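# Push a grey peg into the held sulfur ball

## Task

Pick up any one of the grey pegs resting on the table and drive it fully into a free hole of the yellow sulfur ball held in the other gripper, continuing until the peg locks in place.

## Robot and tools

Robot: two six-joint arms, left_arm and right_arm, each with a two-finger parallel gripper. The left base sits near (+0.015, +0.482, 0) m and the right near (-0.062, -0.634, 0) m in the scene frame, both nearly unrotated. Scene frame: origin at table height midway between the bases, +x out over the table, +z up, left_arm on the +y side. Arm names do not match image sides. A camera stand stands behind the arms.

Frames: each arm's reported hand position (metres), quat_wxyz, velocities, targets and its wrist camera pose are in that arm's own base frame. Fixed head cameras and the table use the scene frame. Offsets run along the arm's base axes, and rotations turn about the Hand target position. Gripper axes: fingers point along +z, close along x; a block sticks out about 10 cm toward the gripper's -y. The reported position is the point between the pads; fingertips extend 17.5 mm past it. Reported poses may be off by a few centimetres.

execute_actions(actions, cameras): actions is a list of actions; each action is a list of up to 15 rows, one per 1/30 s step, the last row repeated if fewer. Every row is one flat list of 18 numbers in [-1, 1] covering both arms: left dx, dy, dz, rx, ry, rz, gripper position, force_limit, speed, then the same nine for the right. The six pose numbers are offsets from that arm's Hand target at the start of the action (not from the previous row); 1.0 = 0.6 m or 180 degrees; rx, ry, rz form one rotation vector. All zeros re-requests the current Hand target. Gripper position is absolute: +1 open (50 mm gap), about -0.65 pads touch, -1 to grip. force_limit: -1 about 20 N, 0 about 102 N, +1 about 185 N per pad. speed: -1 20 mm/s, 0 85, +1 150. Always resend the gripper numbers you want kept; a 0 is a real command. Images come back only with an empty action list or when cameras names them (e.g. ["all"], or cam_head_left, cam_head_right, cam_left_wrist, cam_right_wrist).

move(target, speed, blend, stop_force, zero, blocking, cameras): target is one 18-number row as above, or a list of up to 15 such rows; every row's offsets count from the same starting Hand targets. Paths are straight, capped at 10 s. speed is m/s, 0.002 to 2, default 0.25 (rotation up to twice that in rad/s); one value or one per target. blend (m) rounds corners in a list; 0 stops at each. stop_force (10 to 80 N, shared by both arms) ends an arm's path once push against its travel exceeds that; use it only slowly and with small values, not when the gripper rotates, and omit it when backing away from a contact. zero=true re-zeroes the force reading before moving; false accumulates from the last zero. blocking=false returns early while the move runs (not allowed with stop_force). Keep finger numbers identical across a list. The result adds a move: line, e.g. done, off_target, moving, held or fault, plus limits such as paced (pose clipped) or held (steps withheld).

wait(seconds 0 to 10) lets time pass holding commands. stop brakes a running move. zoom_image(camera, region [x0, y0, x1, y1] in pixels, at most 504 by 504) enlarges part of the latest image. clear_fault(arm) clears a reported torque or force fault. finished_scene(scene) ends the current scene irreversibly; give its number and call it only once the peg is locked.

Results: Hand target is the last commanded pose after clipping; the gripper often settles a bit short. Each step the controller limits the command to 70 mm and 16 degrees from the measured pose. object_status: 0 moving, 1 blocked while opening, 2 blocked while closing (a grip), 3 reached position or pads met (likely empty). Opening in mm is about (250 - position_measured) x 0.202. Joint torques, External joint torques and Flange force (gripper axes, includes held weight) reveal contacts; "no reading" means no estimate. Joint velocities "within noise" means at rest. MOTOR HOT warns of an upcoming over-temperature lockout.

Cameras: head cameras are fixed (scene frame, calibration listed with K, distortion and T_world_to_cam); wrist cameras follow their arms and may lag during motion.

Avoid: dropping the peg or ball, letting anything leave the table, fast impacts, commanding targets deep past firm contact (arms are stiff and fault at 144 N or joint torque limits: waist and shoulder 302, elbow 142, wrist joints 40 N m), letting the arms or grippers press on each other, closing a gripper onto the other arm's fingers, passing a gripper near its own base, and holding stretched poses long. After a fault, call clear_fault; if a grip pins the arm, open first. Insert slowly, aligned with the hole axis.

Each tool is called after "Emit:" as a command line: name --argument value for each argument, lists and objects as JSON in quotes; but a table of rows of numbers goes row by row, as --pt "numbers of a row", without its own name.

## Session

Emit:
execute_actions --actions '[]'

Emit:
zoom_image --camera "cam_left_wrist" --region '[290, 210, 440, 330]'

Emit:
zoom_image --camera "cam_left_wrist" --region '[440, 230, 672, 400]'

Scene clock: 0.00 s.
left_arm: end_effector_position=(+0.3002, -0.5232, +0.1285) position_measured=153 object_status=3 end_effector_quat_wxyz=(+0.017, -0.021, +0.786, -0.618) | right_arm: end_effector_position=(+0.6500, +0.0000, +0.3532) position_measured=3 object_status=3 end_effector_quat_wxyz=(+0.000, +0.707, +0.707, +0.000)
Joint positions: left_arm=[-0.795 0.356 2.503 -2.35 1.127 -0.206] | right_arm=[-0.053 0.167 1.62 0 1.354 -0.053]
Joint velocities: within noise
Joint torques (N m): no reading
External joint torques (N m): no reading
Flange force (N): no reading
Hand target: left_arm +0.3002, -0.5232, +0.1285; +0.017, -0.021, +0.786, -0.618 | right_arm +0.6500, +0.0000, +0.3532; +0.000, +0.707, +0.707, +0.000
Tool commands: left_gripper/position=-0.192157 left_gripper/force_limit=+1.0 left_gripper/speed=+1.0 right_gripper/position=+1.0 right_gripper/force_limit=+1.0 right_gripper/speed=+1.0
camera_calibration:
cam_left_wrist: T_world_to_cam=[[-0.99838, -0.0556318, 0.0119587, 0.279193], [-0.0403806, 0.544602, -0.837722, 0.422576], [0.0400912, -0.836847, -0.545966, -0.247824], [0, 0, 0, 1]] pos_world=[0.30574, -0.421995, 0.215359]

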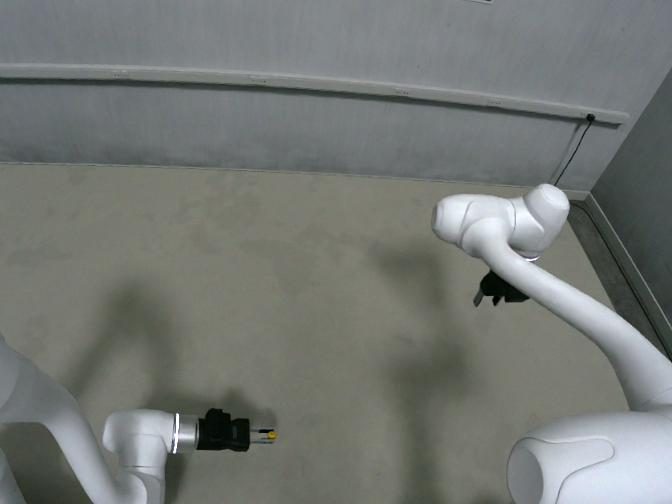

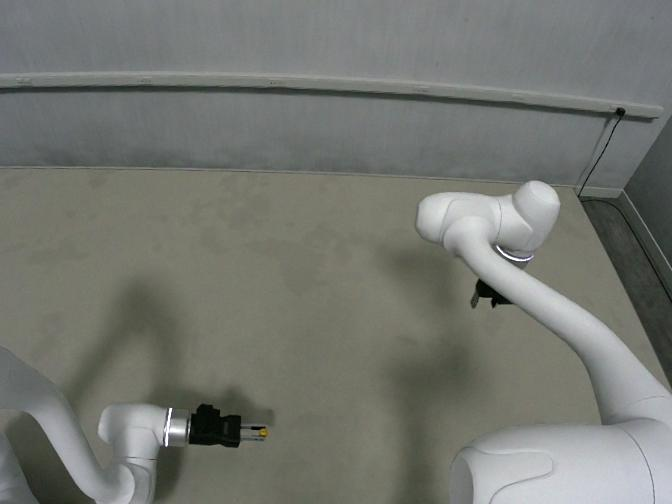

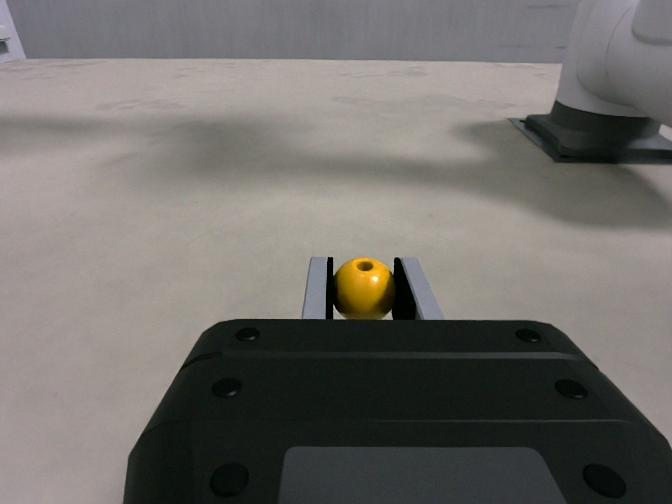

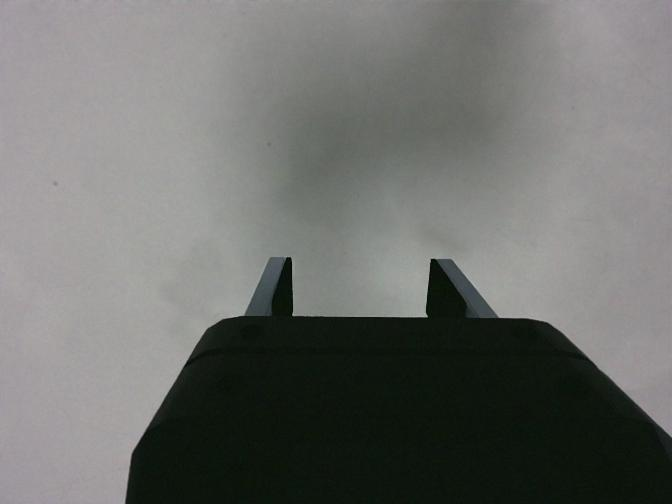

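Scaled by 3.360 from the camera's 672x504 image, which has a finer 960x720 frame.

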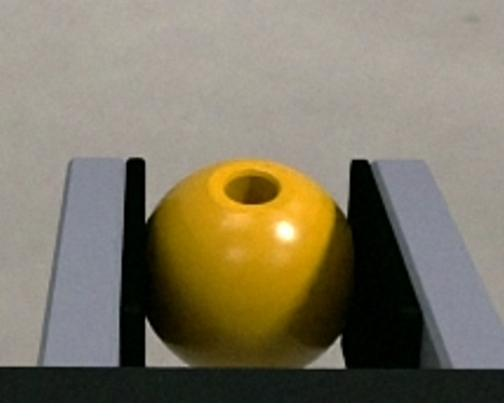

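Scaled by 2.172 from the camera's 672x504 image, which has a finer 960x720 frame.

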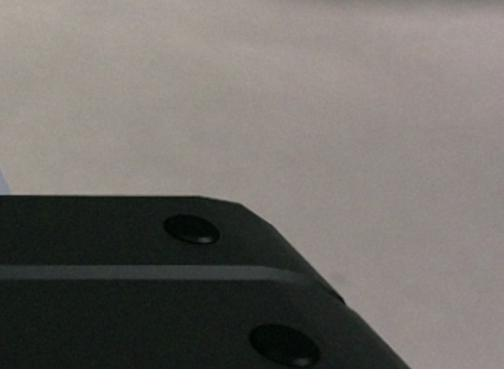

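Emit:
move --pt "0 0 0 0 0 0 -1 0 -1 -0.4833 0 0.05 0 0 0 -0.122 0 0" --pt "0 0 0 0 0 0 -1 0 -1 -0.6983 0.46 0.11 0 0 0.5556 -0.122 0 0" --speed 0.4 --blend '[0.08,0]' --cameras '["cam_left_wrist","cam_right_wrist"]'

Scene clock: 4.87 s.
left_arm: end_effector_position=(+0.3002, -0.5232, +0.1285) position_measured=153 object_status=2 end_effector_quat_wxyz=(+0.017, -0.021, +0.786, -0.618) | right_arm: end_effector_position=(+0.2311, +0.2759, +0.4192) position_measured=171 object_status=3 end_effector_quat_wxyz=(+0.000, -0.087, +0.996, +0.000)
Joint positions: left_arm=[-0.795 0.356 2.503 -2.35 1.127 -0.206] | right_arm=[0.778 -0.328 1.952 0 1.518 -0.967]
Joint torques (N m): left_arm=[-2.02 -44.65 -9.78 -1.71 3.11 0.1] | right_arm=[-1.04 -4.35 -43.72 4.47 0.29 -0.12]
External joint torques (N m): left_arm=[1.99 -3.42 -1.53 0.32 -0.21 -0.09] | right_arm=[1.02 -5.03 0.45 -0.22 -0.26 0.13]
Flange force (N): left_arm=[-5.0 -9.0 -6.0] | right_arm=[8.8 -3.2 0.8]
Hand target: left_arm +0.3002, -0.5232, +0.1285; +0.017, -0.021, +0.786, -0.618 | right_arm +0.2310, +0.2760, +0.4192; +0.000, -0.087, +0.996, +0.000
Off the commanded pose: left_arm 0.000 m, 0 deg | right_arm 0.000 m, 0 deg.
move: done; blend cut to 0 m at target 1; limits=paced
camera_calibration:
cam_left_wrist: T_world_to_cam=[[-0.99838, -0.0556318, 0.0119587, 0.279193], [-0.0403806, 0.544602, -0.837722, 0.422576], [0.0400912, -0.836847, -0.545966, -0.247824], [0, 0, 0, 1]] pos_world=[0.30574, -0.421995, 0.215359]
cam_right_wrist: T_world_to_cam=[[-0.98161, -0.190766, 0.00706858, 0.287087], [-0.178018, 0.928125, 0.326947, -0.329446], [-0.068931, 0.319676, -0.945016, 0.451681], [0, 0, 0, 1]] pos_world=[0.254295, 0.216141, 0.532528]
Images, in order (width x height): cam_left_wrist 672x504, cam_right_wrist 672x504.

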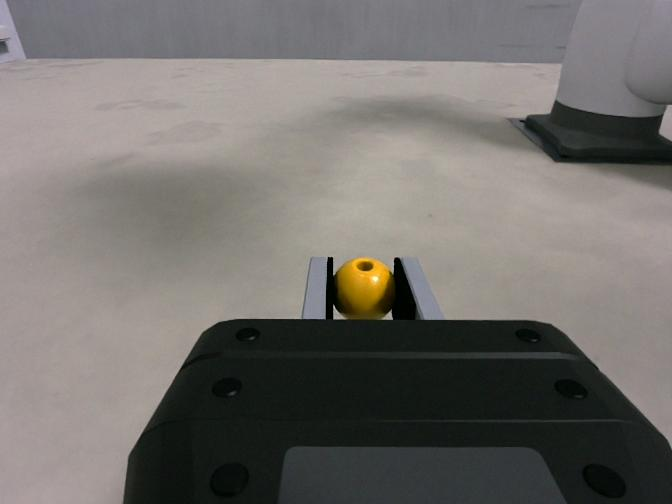

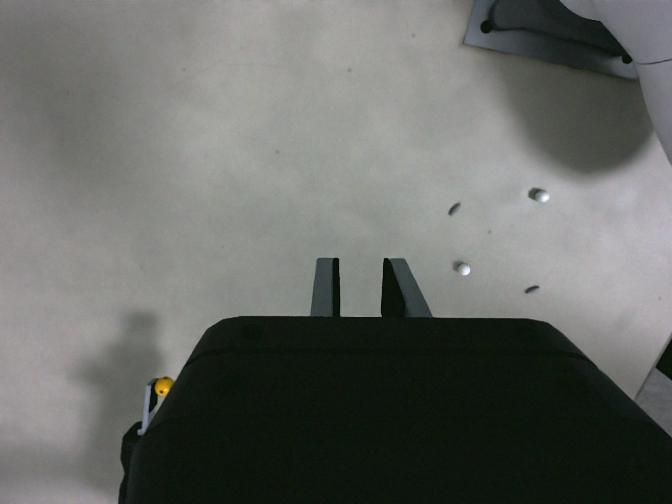

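Emit:
zoom_image --camera "cam_right_wrist" --region '[430, 170, 570, 310]'

Scaled by 3.600 from the camera's 672x504 image, which has a finer 960x720 frame.

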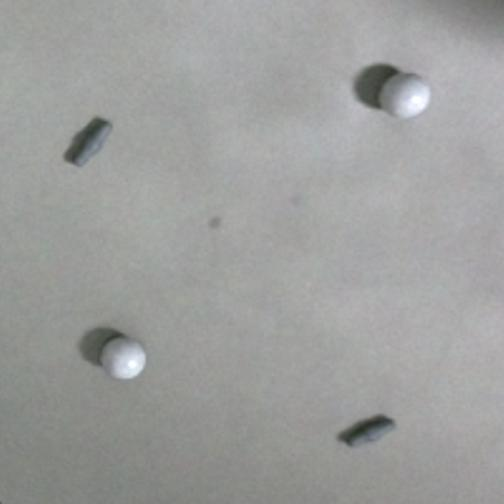

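Emit:
move --target '[0.1418,-0.0538,0.2858,0,0,0,-1,0,-1,-0.2627,0.0778,-0.5653,0,0,-0.2078,-0.122,0,0]' --speed 0.35 --cameras '["cam_left_wrist","cam_right_wrist"]'

Emit:
zoom_image --camera "cam_right_wrist" --region '[280, 160, 440, 300]'

Scene clock: 9.93 s.
left_arm: end_effector_position=(+0.3853, -0.5555, +0.3000) position_measured=153 object_status=2 end_effector_quat_wxyz=(+0.017, -0.021, +0.786, -0.618) | right_arm: end_effector_position=(+0.0734, +0.3227, +0.0800) position_measured=171 object_status=3 end_effector_quat_wxyz=(+0.000, +0.237, +0.972, +0.000)
Joint positions: left_arm=[-0.711 0.111 2.258 -1.997 0.879 -0.713] | right_arm=[1.243 -0.101 2.466 0 0.776 0.15]
Joint torques (N m): left_arm=[-1.87 -38.27 -27.15 -3.04 2.36 0.08] | right_arm=[-0.16 -12.82 -30.87 3.2 0.36 -0.3]
External joint torques (N m): left_arm=[1.9 -2.89 -2.27 0.31 -0.12 -0.08] | right_arm=[0.25 -6.82 0.67 -0.17 -0.28 0.3]
Flange force (N): left_arm=[-3.1 -6.0 -5.1] | right_arm=[-1.7 -13.2 -11.1]
Hand target: left_arm +0.3853, -0.5555, +0.3000; +0.017, -0.021, +0.786, -0.618 | right_arm +0.0734, +0.3227, +0.0800; +0.000, +0.237, +0.972, +0.000
Off the commanded pose: left_arm 0.000 m, 0 deg | right_arm 0.000 m, 0 deg.
move: done
camera_calibration:
cam_left_wrist: T_world_to_cam=[[-0.99838, -0.0556318, 0.0119587, 0.360309], [-0.0403806, 0.544602, -0.837722, 0.587189], [0.0400912, -0.836847, -0.545966, -0.184688], [0, 0, 0, 1]] pos_world=[0.39084, -0.454295, 0.386759]
cam_right_wrist: T_world_to_cam=[[-0.895763, 0.444474, 0.0072115, -0.0676862], [0.422155, 0.845475, 0.327042, -0.30738], [0.139265, 0.295996, -0.944982, 0.0976872], [0, 0, 0, 1]] pos_world=[0.0555267, 0.261052, 0.193327]
Images, in order (width x height): cam_left_wrist 672x504, cam_right_wrist 672x504.

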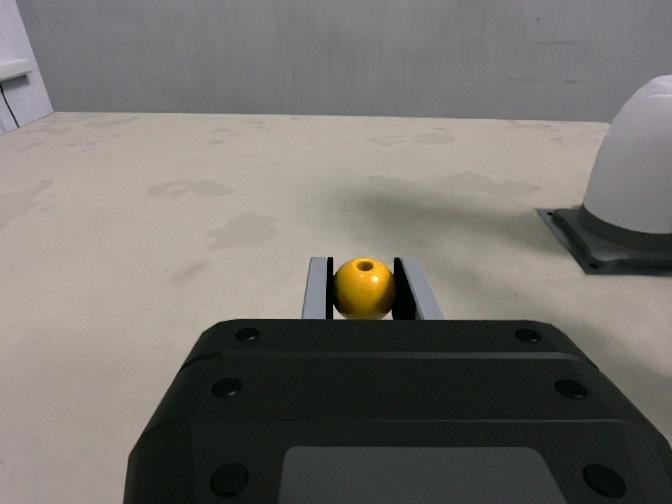

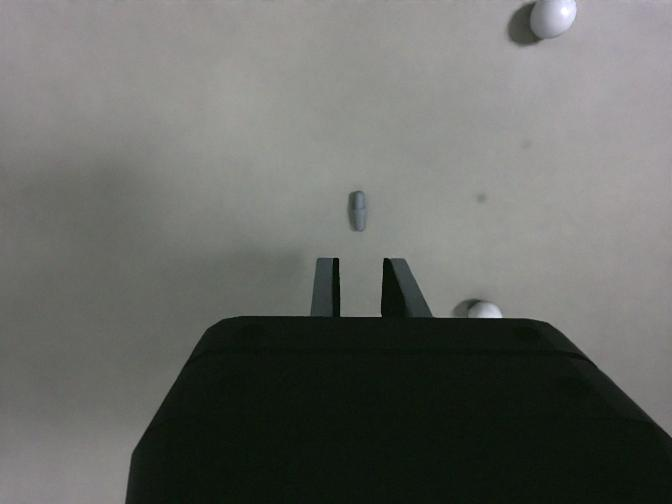

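Scaled by 3.150 from the camera's 672x504 image, which has a finer 960x720 frame.

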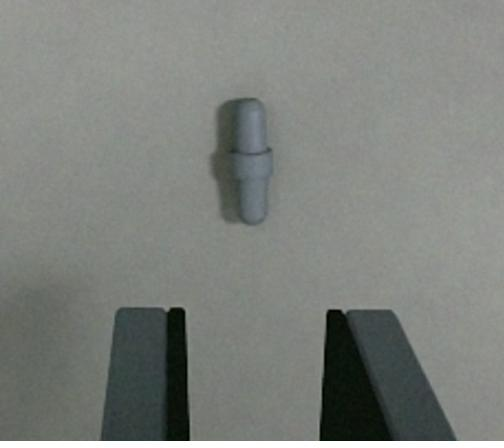

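Emit:
move --target '[0,0,0,0,0,0,-1,0,-1,-0.0027,0.0025,-0.0833,0,0,0,-0.122,0,0]' --speed 0.12 --cameras '["cam_right_wrist"]'

Emit:
zoom_image --camera "cam_right_wrist" --region '[290, 180, 430, 300]'

Scene clock: 11.77 s.
left_arm: end_effector_position=(+0.3853, -0.5555, +0.3000) position_measured=153 object_status=2 end_effector_quat_wxyz=(+0.017, -0.021, +0.786, -0.618) | right_arm: end_effector_position=(+0.0718, +0.3242, +0.0300) position_measured=171 object_status=3 end_effector_quat_wxyz=(+0.000, +0.237, +0.972, +0.000)
Joint positions: left_arm=[-0.711 0.111 2.258 -1.997 0.879 -0.713] | right_arm=[1.249 0.002 2.51 0 0.629 0.156]
Joint torques (N m): left_arm=[-1.55 -38.83 -27.12 -3.05 2.39 0.09] | right_arm=[0.23 -19.03 -26.53 2.78 0.26 -0.11]
External joint torques (N m): left_arm=[1.56 -2.47 -2.36 0.32 -0.14 -0.09] | right_arm=[-0.15 -6.84 1.15 -0.23 -0.18 0.11]
Flange force (N): left_arm=[-3.2 -5.8 -4.0] | right_arm=[-3.5 -12.5 -13.6]
Hand target: left_arm +0.3853, -0.5555, +0.3000; +0.017, -0.021, +0.786, -0.618 | right_arm +0.0718, +0.3242, +0.0300; +0.000, +0.237, +0.972, +0.000
Off the commanded pose: left_arm 0.000 m, 0 deg | right_arm 0.000 m, 0 deg.
move: done
camera_calibration:
cam_right_wrist: T_world_to_cam=[[-0.895744, 0.444515, 0.007085, -0.0694195], [0.422161, 0.845488, 0.327002, -0.291651], [0.139367, 0.295901, -0.944997, 0.0503335], [0, 0, 0, 1]] pos_world=[0.0539269, 0.262551, 0.143427]
Images, in order (width x height): cam_right_wrist 672x504.

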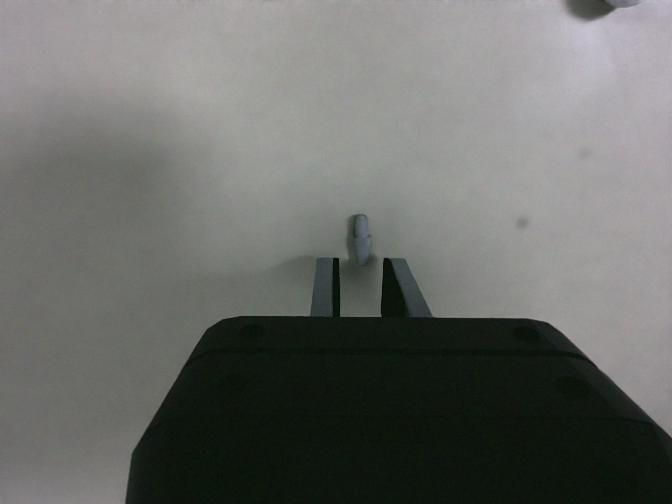

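Scaled by 3.600 from the camera's 672x504 image, which has a finer 960x720 frame.

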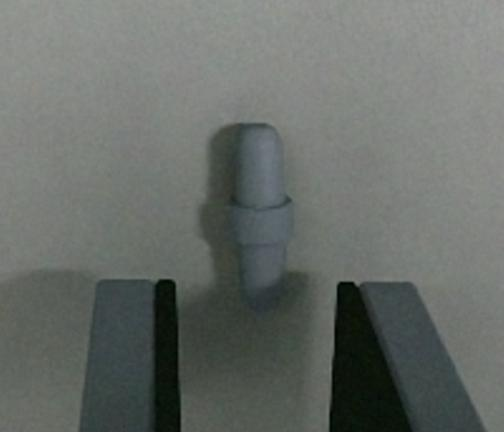

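Emit:
move --target '[0,0,0,0,0,0,-1,0,-1,-0.0018,0.0008,-0.019,0,0,0,-0.122,0,0]' --speed 0.05 --cameras '["cam_right_wrist"]'

Emit:
move --target '[0,0,0,0,0,0,-1,0,-1,0,0,0,0,0,0,-1,-0.1,-1]'

Emit:
move --target '[0,0,0,0,0,0,-1,0,-1,0,0,0.1,0,0,0,-1,-0.1,-1]' --cameras '["cam_right_wrist"]' --speed 0.2

Emit:
zoom_image --camera "cam_right_wrist" --region '[320, 200, 400, 300]'

Scene clock: 13.20 s.
left_arm: end_effector_position=(+0.3853, -0.5555, +0.3000) position_measured=153 object_status=2 end_effector_quat_wxyz=(+0.017, -0.021, +0.786, -0.618) | right_arm: end_effector_position=(+0.0707, +0.3247, +0.0186) position_measured=171 object_status=3 end_effector_quat_wxyz=(+0.000, +0.237, +0.972, +0.000)
Joint positions: left_arm=[-0.711 0.111 2.258 -1.997 0.879 -0.713] | right_arm=[1.252 0.028 2.519 0 0.594 0.16]
Joint torques (N m): left_arm=[-1.61 -38.69 -27.17 -3.08 2.32 0.17] | right_arm=[0.31 -21.72 -25.12 2.76 0.3 -0.17]
External joint torques (N m): left_arm=[1.71 -2.51 -2.27 0.35 -0.1 -0.17] | right_arm=[-0.26 -5.51 1 -0.34 -0.23 0.17]
Flange force (N): left_arm=[-3.4 -5.8 -4.5] | right_arm=[-2.9 -9.8 -11.1]
Hand target: left_arm +0.3853, -0.5555, +0.3000; +0.017, -0.021, +0.786, -0.618 | right_arm +0.0707, +0.3247, +0.0186; +0.000, +0.237, +0.972, +0.000
Off the commanded pose: left_arm 0.000 m, 0 deg | right_arm 0.000 m, 0 deg.
move: done
camera_calibration:
cam_right_wrist: T_world_to_cam=[[-0.895744, 0.444515, 0.007085, -0.0705463], [0.422161, 0.845488, 0.327002, -0.287881], [0.139367, 0.295901, -0.944997, 0.0395659], [0, 0, 0, 1]] pos_world=[0.0528269, 0.263051, 0.132027]
Images, in order (width x height): cam_right_wrist 672x504.

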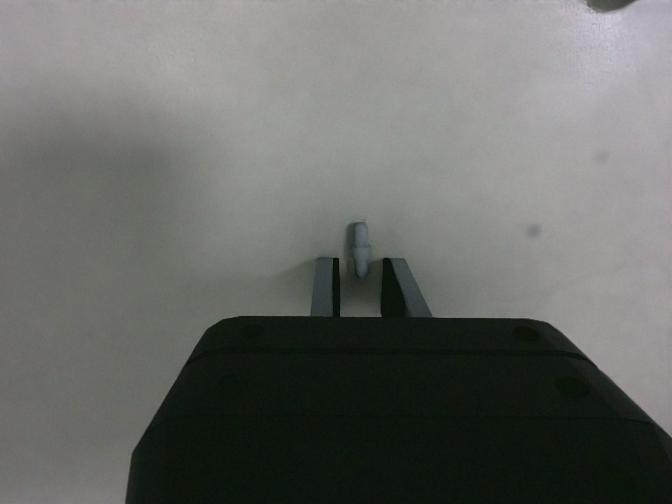

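Scene clock: 14.10 s.
left_arm: end_effector_position=(+0.3853, -0.5555, +0.3000) position_measured=153 object_status=2 end_effector_quat_wxyz=(+0.017, -0.021, +0.786, -0.618) | right_arm: end_effector_position=(+0.0707, +0.3247, +0.0186) position_measured=237 object_status=2 end_effector_quat_wxyz=(+0.000, +0.237, +0.972, +0.000)
Joint positions: left_arm=[-0.711 0.111 2.258 -1.997 0.879 -0.713] | right_arm=[1.252 0.028 2.519 0 0.594 0.16]
Joint torques (N m): left_arm=[-1.96 -38.47 -27.4 -3.05 2.35 0.06] | right_arm=[0.17 -21.51 -25.04 2.65 0.42 -0.14]
External joint torques (N m): left_arm=[1.98 -2.8 -2.08 0.32 -0.11 -0.06] | right_arm=[-0.04 -5.93 0.8 -0.22 -0.35 0.14]
Flange force (N): left_arm=[-3.0 -5.6 -5.2] | right_arm=[-2.5 -10.3 -11.9]
Hand target: left_arm +0.3853, -0.5555, +0.3000; +0.017, -0.021, +0.786, -0.618 | right_arm +0.0707, +0.3247, +0.0186; +0.000, +0.237, +0.972, +0.000
Off the commanded pose: left_arm 0.000 m, 0 deg | right_arm 0.000 m, 0 deg.
move: done

Scene clock: 15.03 s.
left_arm: end_effector_position=(+0.3853, -0.5555, +0.3000) position_measured=153 object_status=2 end_effector_quat_wxyz=(+0.017, -0.021, +0.786, -0.618) | right_arm: end_effector_position=(+0.0707, +0.3247, +0.0786) position_measured=237 object_status=2 end_effector_quat_wxyz=(+0.000, +0.237, +0.972, +0.000)
Joint positions: left_arm=[-0.711 0.111 2.258 -1.997 0.879 -0.713] | right_arm=[1.252 -0.096 2.466 0 0.772 0.16]
Joint torques (N m): left_arm=[-1.88 -38.5 -27.29 -3.05 2.36 0.06] | right_arm=[0.39 -13.35 -30.89 3.27 0.35 -0.14]
External joint torques (N m): left_arm=[1.94 -2.84 -2.26 0.31 -0.12 -0.06] | right_arm=[-0.44 -6.63 0.73 -0.25 -0.28 0.14]
Flange force (N): left_arm=[-3.1 -5.8 -5.0] | right_arm=[-4.3 -12.4 -10.7]
Hand target: left_arm +0.3853, -0.5555, +0.3000; +0.017, -0.021, +0.786, -0.618 | right_arm +0.0707, +0.3247, +0.0786; +0.000, +0.237, +0.972, +0.000
Off the commanded pose: left_arm 0.000 m, 0 deg | right_arm 0.000 m, 0 deg.
move: done
camera_calibration:
cam_right_wrist: T_world_to_cam=[[-0.895687, 0.444628, 0.00712936, -0.0710125], [0.422282, 0.845428, 0.327002, -0.307459], [0.139367, 0.295902, -0.944997, 0.096171], [0, 0, 0, 1]] pos_world=[0.0528263, 0.263051, 0.191927]
Images, in order (width x height): cam_right_wrist 672x504.

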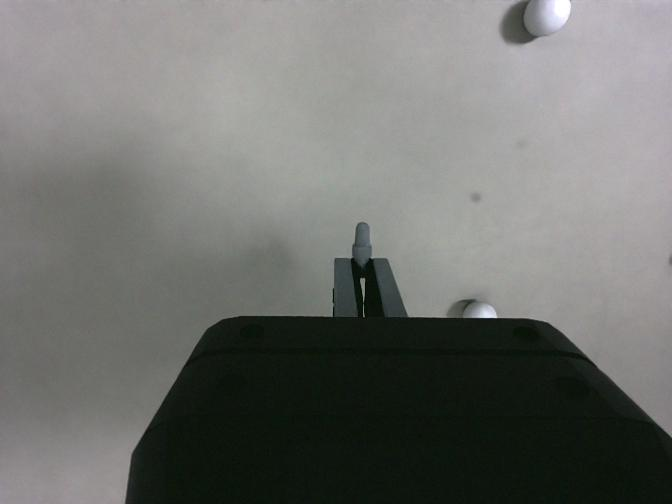

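Scaled by 5.040 from the camera's 672x504 image, which has a finer 960x720 frame.

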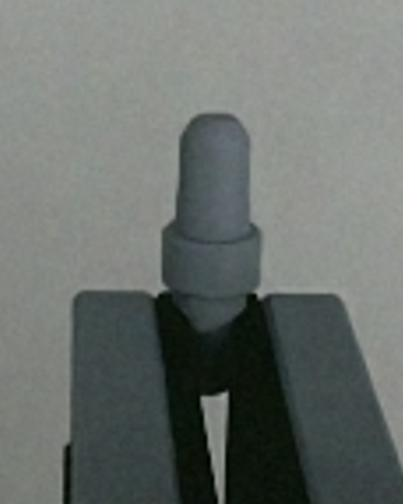

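Emit:
move --pt "0 0 0 0 0 0 -1 0 -1 0.1417 -0.0783 0.4267 0 0 0 -1 -0.1 -1" --pt "0 0 0 0 0 0 -1 0 -1 0.6862 0.2088 0.469 0.4354 -0.1061 0.1265 -1 -0.1 -1" --pt "0 0 0 0 0 0 -1 0 -1 0.6862 0.3392 0.4583 0.4354 -0.1061 0.1265 -1 -0.1 -1" --speed '[0.35,0.35,0.15]' --blend '[0.06,0.02,0]' --cameras '["cam_left_wrist","cam_right_wrist"]'

Emit:
zoom_image --camera "cam_left_wrist" --region '[330, 190, 400, 290]'

Emit:
zoom_image --camera "cam_right_wrist" --region '[310, 110, 430, 270]'

Scene clock: 19.90 s.
left_arm: end_effector_position=(+0.3853, -0.5555, +0.3000) position_measured=153 object_status=2 end_effector_quat_wxyz=(+0.017, -0.021, +0.786, -0.618) | right_arm: end_effector_position=(+0.4824, +0.5281, +0.3536) position_measured=237 object_status=2 end_effector_quat_wxyz=(+0.000, +0.000, +0.766, +0.643)
Joint positions: left_arm=[-0.711 0.111 2.258 -1.997 0.879 -0.713] | right_arm=[0.401 0.178 2.089 1.695 1.153 -2.258]
Joint torques (N m): left_arm=[-1.61 -38.7 -27 -3.11 2.41 0.13] | right_arm=[-0.17 -51.04 -37.7 1.8 2.21 -0.13]
External joint torques (N m): left_arm=[1.52 -2.54 -2.55 0.36 -0.16 -0.13] | right_arm=[0 -5.61 0.33 -0.07 -0.31 0.13]
Flange force (N): left_arm=[-3.4 -6.2 -3.9] | right_arm=[7.7 6.1 -4.7]
Hand target: left_arm +0.3853, -0.5555, +0.3000; +0.017, -0.021, +0.786, -0.618 | right_arm +0.4824, +0.5282, +0.3536; +0.000, +0.000, +0.766, +0.643
Off the commanded pose: left_arm 0.000 m, 0 deg | right_arm 0.000 m, 0 deg.
move: done
camera_calibration:
cam_left_wrist: T_world_to_cam=[[-0.99838, -0.0556318, 0.0119587, 0.360309], [-0.0403806, 0.544602, -0.837722, 0.587189], [0.0400912, -0.836847, -0.545966, -0.184688], [0, 0, 0, 1]] pos_world=[0.39084, -0.454295, 0.386759]
cam_right_wrist: T_world_to_cam=[[-0.999819, -0.01018, -0.0160922, 0.504041], [-0.014282, -0.158047, 0.987328, -0.236194], [-0.0125943, 0.987379, 0.157873, -0.443384], [0, 0, 0, 1]] pos_world=[0.494993, 0.405589, 0.311311]
Images, in order (width x height): cam_left_wrist 672x504, cam_right_wrist 672x504.

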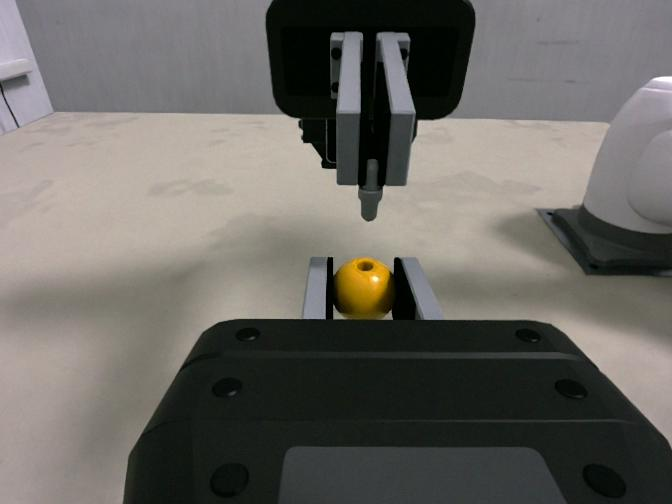

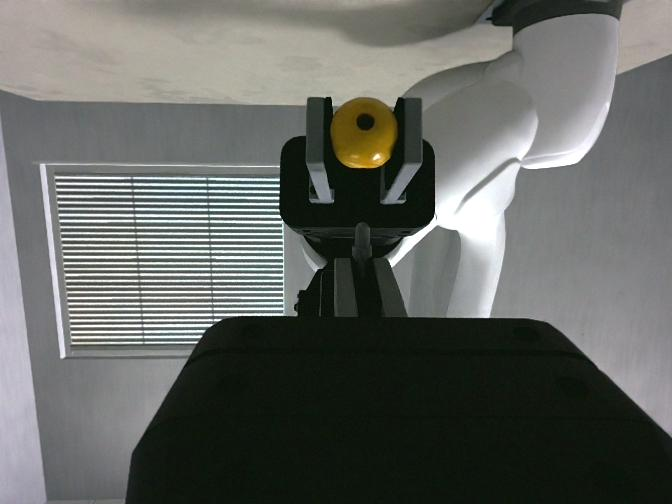

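Scaled by 5.040 from the camera's 672x504 image, which has a finer 960x720 frame.

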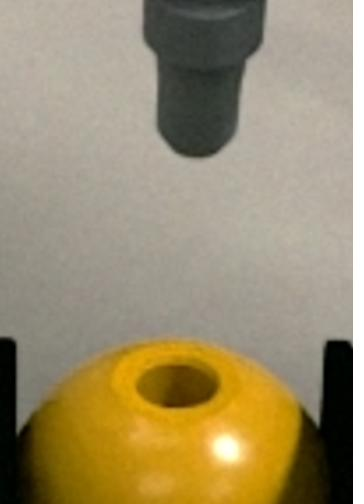

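Scaled by 3.150 from the camera's 672x504 image, which has a finer 960x720 frame.

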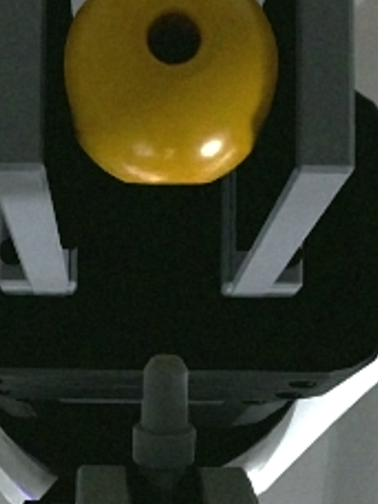

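Emit:
move --target '[0,0,0,0,0,0,-1,0,-1,0.0001,0.0015,-0.0232,-0.0278,0,0,-1,-0.1,-1]' --speed 0.05 --cameras '["cam_left_wrist","cam_right_wrist"]'

Emit:
zoom_image --camera "cam_left_wrist" --region '[330, 220, 400, 290]'

Emit:
zoom_image --camera "cam_right_wrist" --region '[310, 150, 420, 260]'

Scene clock: 22.70 s.
left_arm: end_effector_position=(+0.3853, -0.5555, +0.3000) position_measured=153 object_status=2 end_effector_quat_wxyz=(+0.017, -0.021, +0.786, -0.618) | right_arm: end_effector_position=(+0.4825, +0.5291, +0.3397) position_measured=237 object_status=2 end_effector_quat_wxyz=(+0.000, +0.000, +0.793, +0.609)
Joint positions: left_arm=[-0.711 0.111 2.258 -1.997 0.879 -0.713] | right_arm=[0.412 0.17 2.075 1.615 1.089 -2.2]
Joint torques (N m): left_arm=[-1.59 -38.66 -27.15 -3.04 2.39 0.1] | right_arm=[0.12 -50.92 -38.3 2.38 2.19 -0.13]
External joint torques (N m): left_arm=[1.59 -2.71 -2.42 0.3 -0.15 -0.1] | right_arm=[-0.54 -4.53 0.59 -0.41 -0.5 0.13]
Flange force (N): left_arm=[-3.0 -6.1 -4.2] | right_arm=[6.3 4.2 -5.4]
Hand target: left_arm +0.3853, -0.5555, +0.3000; +0.017, -0.021, +0.786, -0.618 | right_arm +0.4825, +0.5291, +0.3397; +0.000, +0.000, +0.793, +0.609
Off the commanded pose: left_arm 0.000 m, 0 deg | right_arm 0.000 m, 0 deg.
move: done
camera_calibration:
cam_left_wrist: T_world_to_cam=[[-0.99838, -0.0556318, 0.0119587, 0.360309], [-0.0403806, 0.544602, -0.837722, 0.587189], [0.0400912, -0.836847, -0.545966, -0.184688], [0, 0, 0, 1]] pos_world=[0.39084, -0.454295, 0.386759]
cam_right_wrist: T_world_to_cam=[[-0.999819, -0.0115429, -0.0151442, 0.504225], [-0.0142823, -0.0714078, 0.997345, -0.271514], [-0.0125937, 0.99738, 0.07123, -0.41793], [0, 0, 0, 1]] pos_world=[0.494993, 0.403267, 0.308199]
Images, in order (width x height): cam_left_wrist 672x504, cam_right_wrist 672x504.

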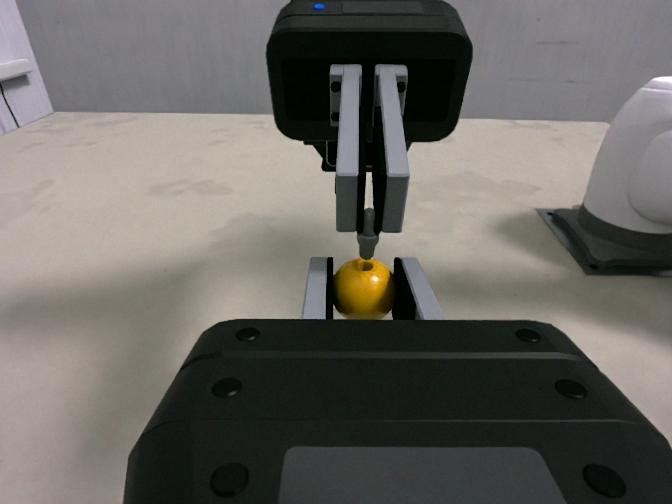

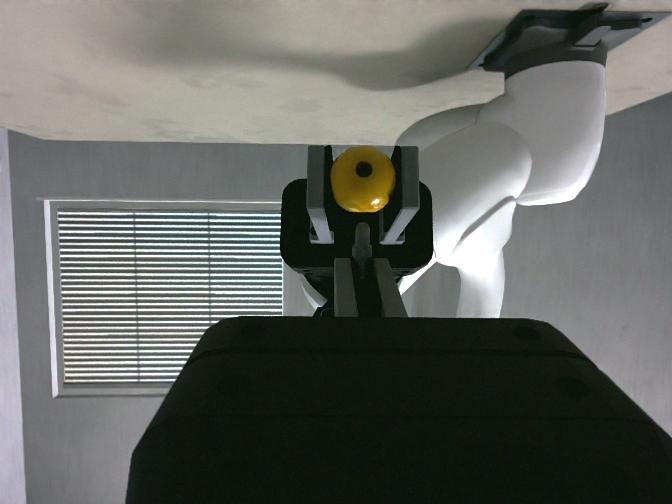

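Scaled by 7.200 from the camera's 672x504 image, which has a finer 960x720 frame.

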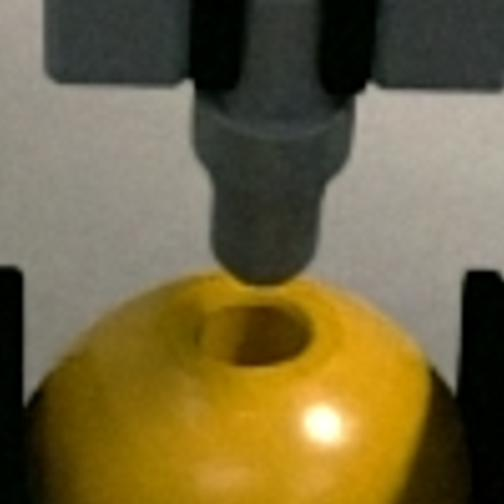

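Scaled by 4.582 from the camera's 672x504 image, which has a finer 960x720 frame.

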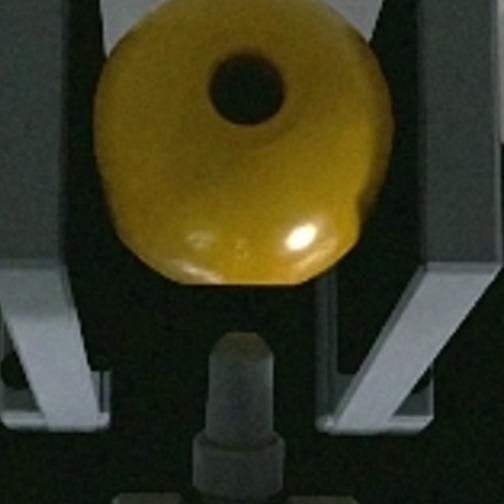

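Emit:
move --pt "0 0 0 0 0 0 -1 0 -1 0.0004 -0.0006 -0.0015 0 0 0 -1 -0.1 -1" --pt "0 0 0 0 0 0 -1 0 -1 0.0004 -0.0016 -0.0108 0 0 0 -1 -0.1 -1" --speed 0.01 --stop_force 12 --cameras '["cam_left_wrist","cam_right_wrist"]'

Emit:
zoom_image --camera "cam_left_wrist" --region '[330, 220, 400, 290]'

Emit:
zoom_image --camera "cam_right_wrist" --region '[310, 150, 420, 260]'

Scene clock: 24.90 s.
left_arm: end_effector_position=(+0.3853, -0.5555, +0.3000) position_measured=153 object_status=2 end_effector_quat_wxyz=(+0.017, -0.021, +0.786, -0.618) | right_arm: end_effector_position=(+0.4827, +0.5281, +0.3332) position_measured=237 object_status=2 end_effector_quat_wxyz=(+0.000, +0.000, +0.793, +0.609)
Joint positions: left_arm=[-0.711 0.111 2.258 -1.997 0.879 -0.713] | right_arm=[0.41 0.177 2.081 1.62 1.091 -2.215]
Joint torques (N m): left_arm=[-0.79 -38.95 -27.57 -3.23 2.26 0.09] | right_arm=[0.49 -50.56 -37.16 1.91 2.21 -0.1]
External joint torques (N m): left_arm=[0.72 -2.33 -1.96 0.49 -0.02 -0.08] | right_arm=[-0.66 -5.65 -0.36 0.01 -0.47 0.1]
Flange force (N): left_arm=[-1.9 -5.6 -3.2] | right_arm=[6.4 6.0 -5.6]
Hand target: left_arm +0.3853, -0.5555, +0.3000; +0.017, -0.021, +0.786, -0.618 | right_arm +0.4827, +0.5281, +0.3332; +0.000, +0.000, +0.793, +0.609
Off the commanded pose: left_arm 0.000 m, 0 deg | right_arm 0.000 m, 0 deg.
move: done
camera_calibration:
cam_left_wrist: T_world_to_cam=[[-0.998384, -0.0555771, 0.0118753, 0.360367], [-0.040281, 0.544609, -0.837722, 0.587153], [0.0400908, -0.836847, -0.545967, -0.184687], [0, 0, 0, 1]] pos_world=[0.39084, -0.454295, 0.386759]
cam_right_wrist: T_world_to_cam=[[-0.999819, -0.0115445, -0.0151431, 0.504416], [-0.0142824, -0.0713083, 0.997352, -0.265134], [-0.0125937, 0.997388, 0.0711305, -0.416538], [0, 0, 0, 1]] pos_world=[0.495293, 0.402366, 0.301698]
Images, in order (width x height): cam_left_wrist 672x504, cam_right_wrist 672x504.

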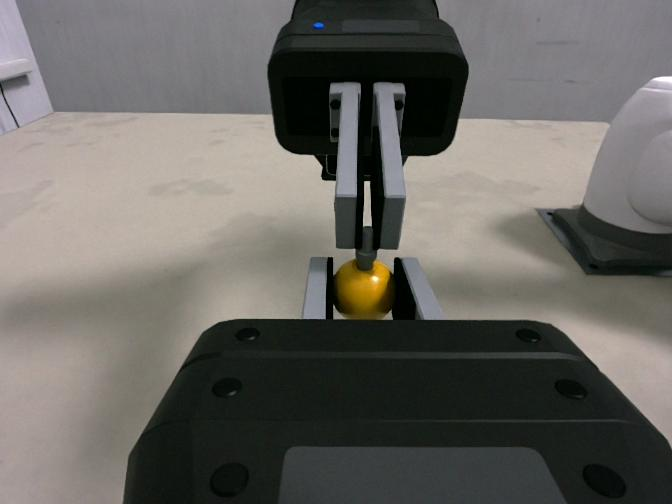

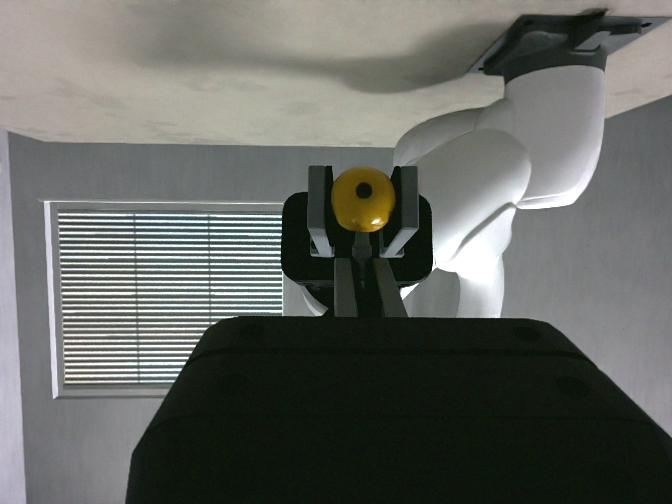

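Scaled by 7.200 from the camera's 672x504 image, which has a finer 960x720 frame.

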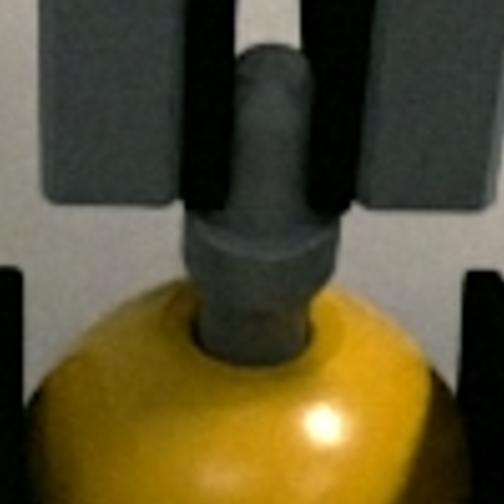

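Scaled by 4.582 from the camera's 672x504 image, which has a finer 960x720 frame.

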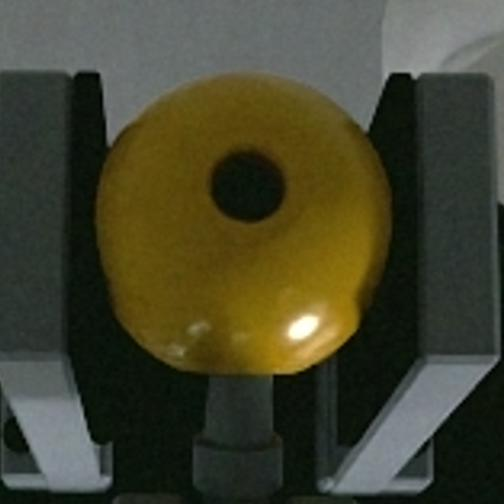

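Emit:
move --target '[0,0,0,0,0,0,-1,0,-1,0,-0.0017,-0.0166,0,0,0,-1,-0.1,-1]' --speed 0.008 --stop_force 55 --cameras '["cam_left_wrist","cam_right_wrist"]'

Emit:
zoom_image --camera "cam_left_wrist" --region '[330, 220, 400, 290]'

Emit:
zoom_image --camera "cam_right_wrist" --region '[310, 150, 420, 260]'

Scene clock: 27.33 s.
left_arm: end_effector_position=(+0.3853, -0.5555, +0.3000) position_measured=153 object_status=2 end_effector_quat_wxyz=(+0.017, -0.021, +0.786, -0.618) | right_arm: end_effector_position=(+0.4828, +0.5272, +0.3240) position_measured=237 object_status=2 end_effector_quat_wxyz=(+0.000, +0.000, +0.793, +0.609)
Joint positions: left_arm=[-0.711 0.111 2.258 -1.997 0.879 -0.713] | right_arm=[0.408 0.188 2.089 1.63 1.093 -2.237]
Joint torques (N m): left_arm=[-5.18 -77.02 -64.24 -11.95 17.16 0.1] | right_arm=[4 -9.76 -6.67 -9.78 -9.16 -0.15]
External joint torques (N m): left_arm=[5.23 35.91 34.55 9.2 -14.92 -0.1] | right_arm=[-4.1 -46.67 -30.26 11.62 10.95 0.15]
Flange force (N): left_arm=[-4.2 51.9 2.9] | right_arm=[9.1 61.9 -31.3]
Hand target: left_arm +0.3853, -0.5555, +0.3000; +0.017, -0.021, +0.786, -0.618 | right_arm +0.4828, +0.5272, +0.3240; +0.000, +0.000, +0.793, +0.609 (not the last commanded pose)
Off the commanded pose: left_arm 0.000 m, 0 deg | right_arm 0.001 m, 0 deg.
move: contact (right_arm)
camera_calibration:
cam_left_wrist: T_world_to_cam=[[-0.99838, -0.0556295, 0.0119541, 0.360312], [-0.0403789, 0.544672, -0.837676, 0.587202], [0.0400884, -0.836802, -0.546036, -0.184639], [0, 0, 0, 1]] pos_world=[0.39084, -0.454295, 0.386759]
cam_right_wrist: T_world_to_cam=[[-0.999815, -0.011622, -0.0153555, 0.504359], [-0.0144823, -0.071816, 0.997313, -0.255709], [-0.0126935, 0.99735, 0.0716344, -0.415071], [0, 0, 0, 1]] pos_world=[0.495293, 0.401468, 0.2925]
Images, in order (width x height): cam_left_wrist 672x504, cam_right_wrist 672x504.

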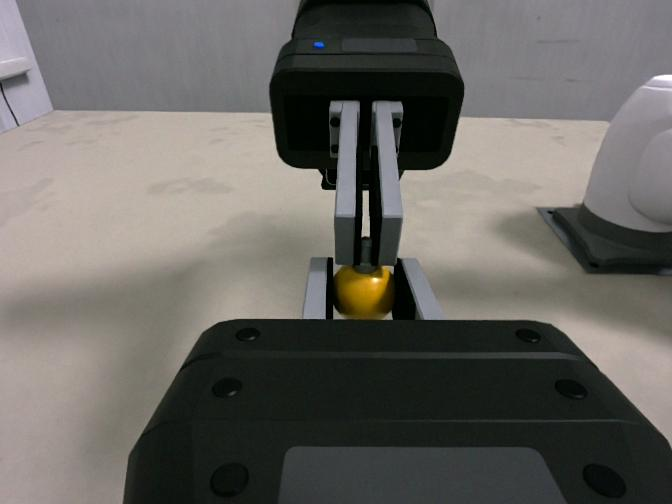

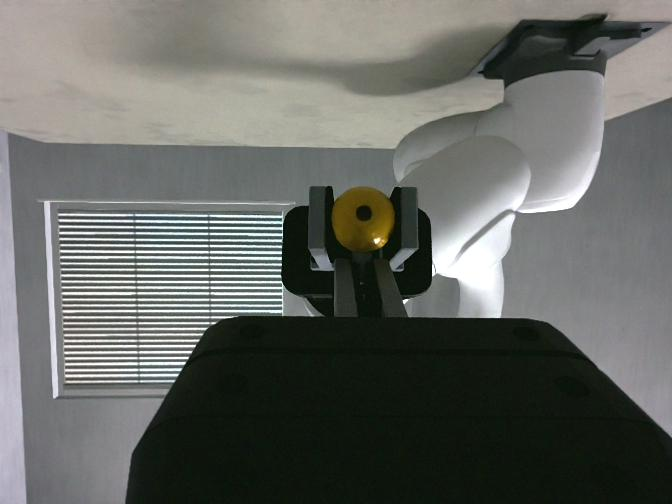

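Scaled by 7.200 from the camera's 672x504 image, which has a finer 960x720 frame.

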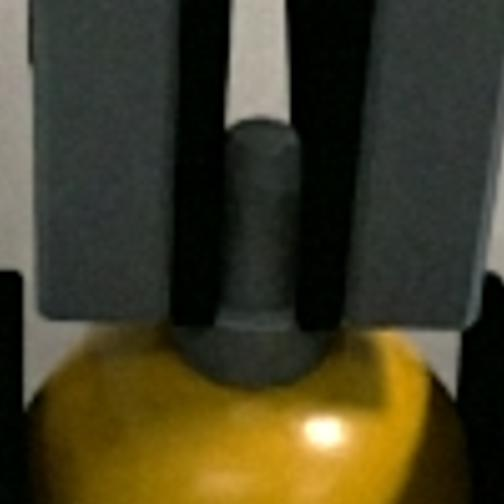

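Scaled by 4.582 from the camera's 672x504 image, which has a finer 960x720 frame.

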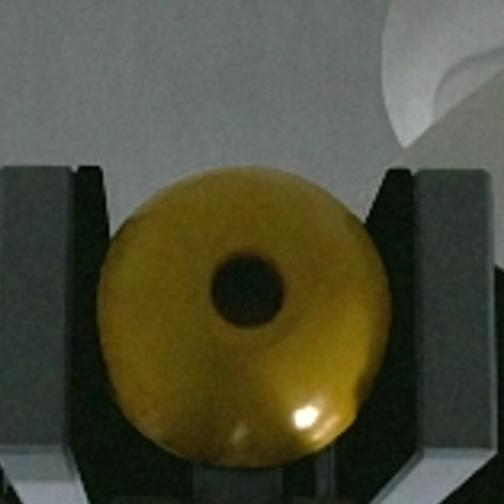

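Emit:
move --target '[0,0,0,0,0,0,-1,0,-1,0,-0.0022,-0.0017,0,0,0,-1,-0.1,-1]' --speed 0.006 --cameras '["cam_left_wrist","cam_right_wrist"]'

Emit:
zoom_image --camera "cam_left_wrist" --region '[330, 220, 400, 290]'

Emit:
wait --seconds 0.5

Scene clock: 28.50 s.
left_arm: end_effector_position=(+0.3853, -0.5555, +0.3000) position_measured=153 object_status=2 end_effector_quat_wxyz=(+0.017, -0.021, +0.786, -0.618) | right_arm: end_effector_position=(+0.4828, +0.5259, +0.3230) position_measured=237 object_status=2 end_effector_quat_wxyz=(+0.000, +0.000, +0.793, +0.609)
Joint positions: left_arm=[-0.711 0.111 2.258 -1.997 0.879 -0.713] | right_arm=[0.406 0.188 2.091 1.629 1.095 -2.239]
Joint torques (N m): left_arm=[1.72 -90.62 -70.31 -14.54 20.62 0.1] | right_arm=[-4.32 1.31 6.4 -14.91 -13.79 -0.12]
External joint torques (N m): left_arm=[-1.73 49.19 40.76 11.79 -18.37 -0.1] | right_arm=[4.17 -58.46 -43.49 16.77 15.6 0.12]
Flange force (N): left_arm=[-1.5 64.5 23.0] | right_arm=[9.8 84.8 -20.1]
Hand target: left_arm +0.3853, -0.5555, +0.3000; +0.017, -0.021, +0.786, -0.618 | right_arm +0.4828, +0.5259, +0.3230; +0.000, +0.000, +0.793, +0.609
Off the commanded pose: left_arm 0.000 m, 0 deg | right_arm 0.000 m, 0 deg.
move: done
camera_calibration:
cam_left_wrist: T_world_to_cam=[[-0.99838, -0.0556318, 0.0119587, 0.360309], [-0.0403806, 0.544602, -0.837722, 0.587189], [0.0400912, -0.836847, -0.545966, -0.184688], [0, 0, 0, 1]] pos_world=[0.39084, -0.454295, 0.386759]
cam_right_wrist: T_world_to_cam=[[-0.999815, -0.0116204, -0.0153558, 0.504328], [-0.0144814, -0.0719155, 0.997306, -0.254764], [-0.0126934, 0.997343, 0.0717338, -0.413729], [0, 0, 0, 1]] pos_world=[0.495293, 0.400169, 0.2915]
Images, in order (width x height): cam_left_wrist 672x504, cam_right_wrist 672x504.

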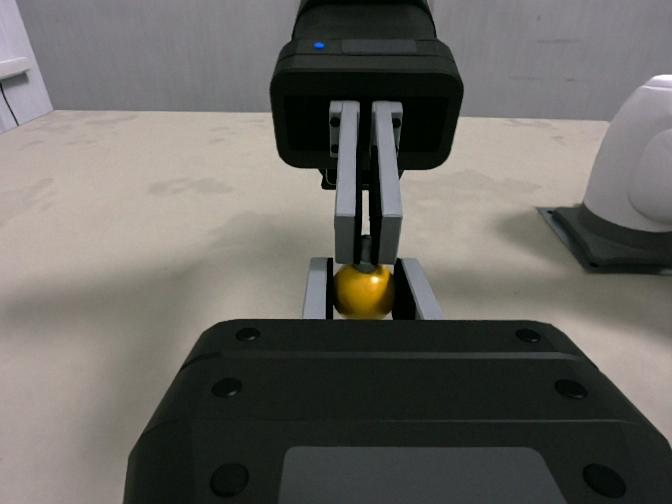

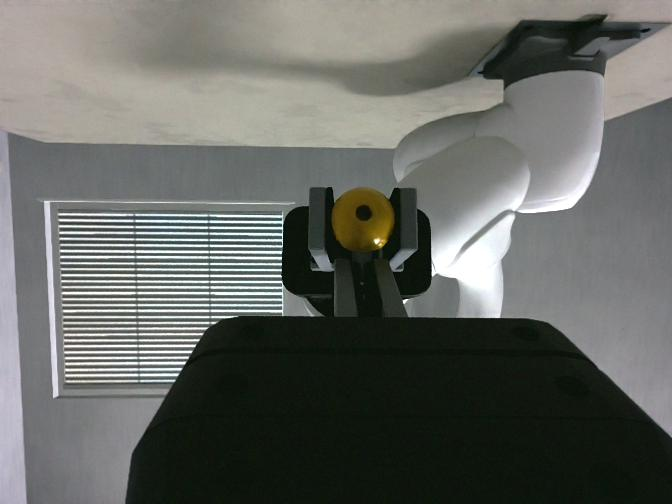

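Scaled by 7.200 from the camera's 672x504 image, which has a finer 960x720 frame.

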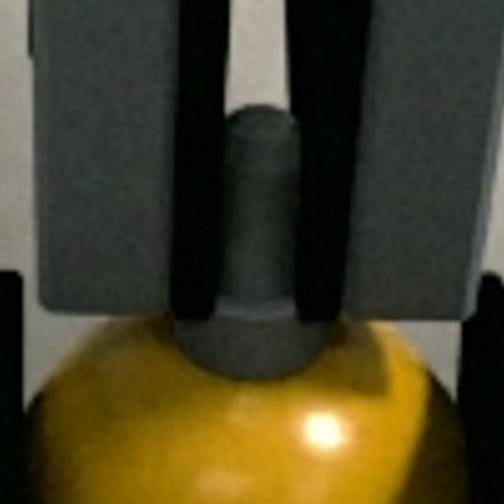

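Scene clock: 29.00 s.
left_arm: end_effector_position=(+0.3853, -0.5555, +0.3000) position_measured=153 object_status=2 end_effector_quat_wxyz=(+0.017, -0.021, +0.786, -0.618) | right_arm: end_effector_position=(+0.4828, +0.5259, +0.3230) position_measured=237 object_status=2 end_effector_quat_wxyz=(+0.000, +0.000, +0.793, +0.609)
Joint positions: left_arm=[-0.711 0.111 2.258 -1.997 0.879 -0.713] | right_arm=[0.406 0.188 2.091 1.629 1.095 -2.239]
Joint torques (N m): left_arm=[1.86 -91.81 -70.93 -14.7 20.96 0.11] | right_arm=[-5.33 2.83 7.47 -15.33 -14.07 -0.18]
External joint torques (N m): left_arm=[-1.95 50.8 41.41 11.96 -18.71 -0.11] | right_arm=[5.33 -59.52 -44.43 17.17 15.87 0.18]
Flange force (N): left_arm=[-2.1 66.5 24.7] | right_arm=[10.6 87.1 -18.4]
Hand target: left_arm +0.3853, -0.5555, +0.3000; +0.017, -0.021, +0.786, -0.618 | right_arm +0.4828, +0.5259, +0.3230; +0.000, +0.000, +0.793, +0.609
Tool commands: left_gripper/position=-1.0 left_gripper/force_limit=+0.0 left_gripper/speed=-1.0 right_gripper/position=-1.0 right_gripper/force_limit=-0.1 right_gripper/speed=-1.0
Off the commanded pose: left_arm 0.000 m, 0 deg | right_arm 0.000 m, 0 deg.
wait: 0.50 s; at rest by 0.17 s


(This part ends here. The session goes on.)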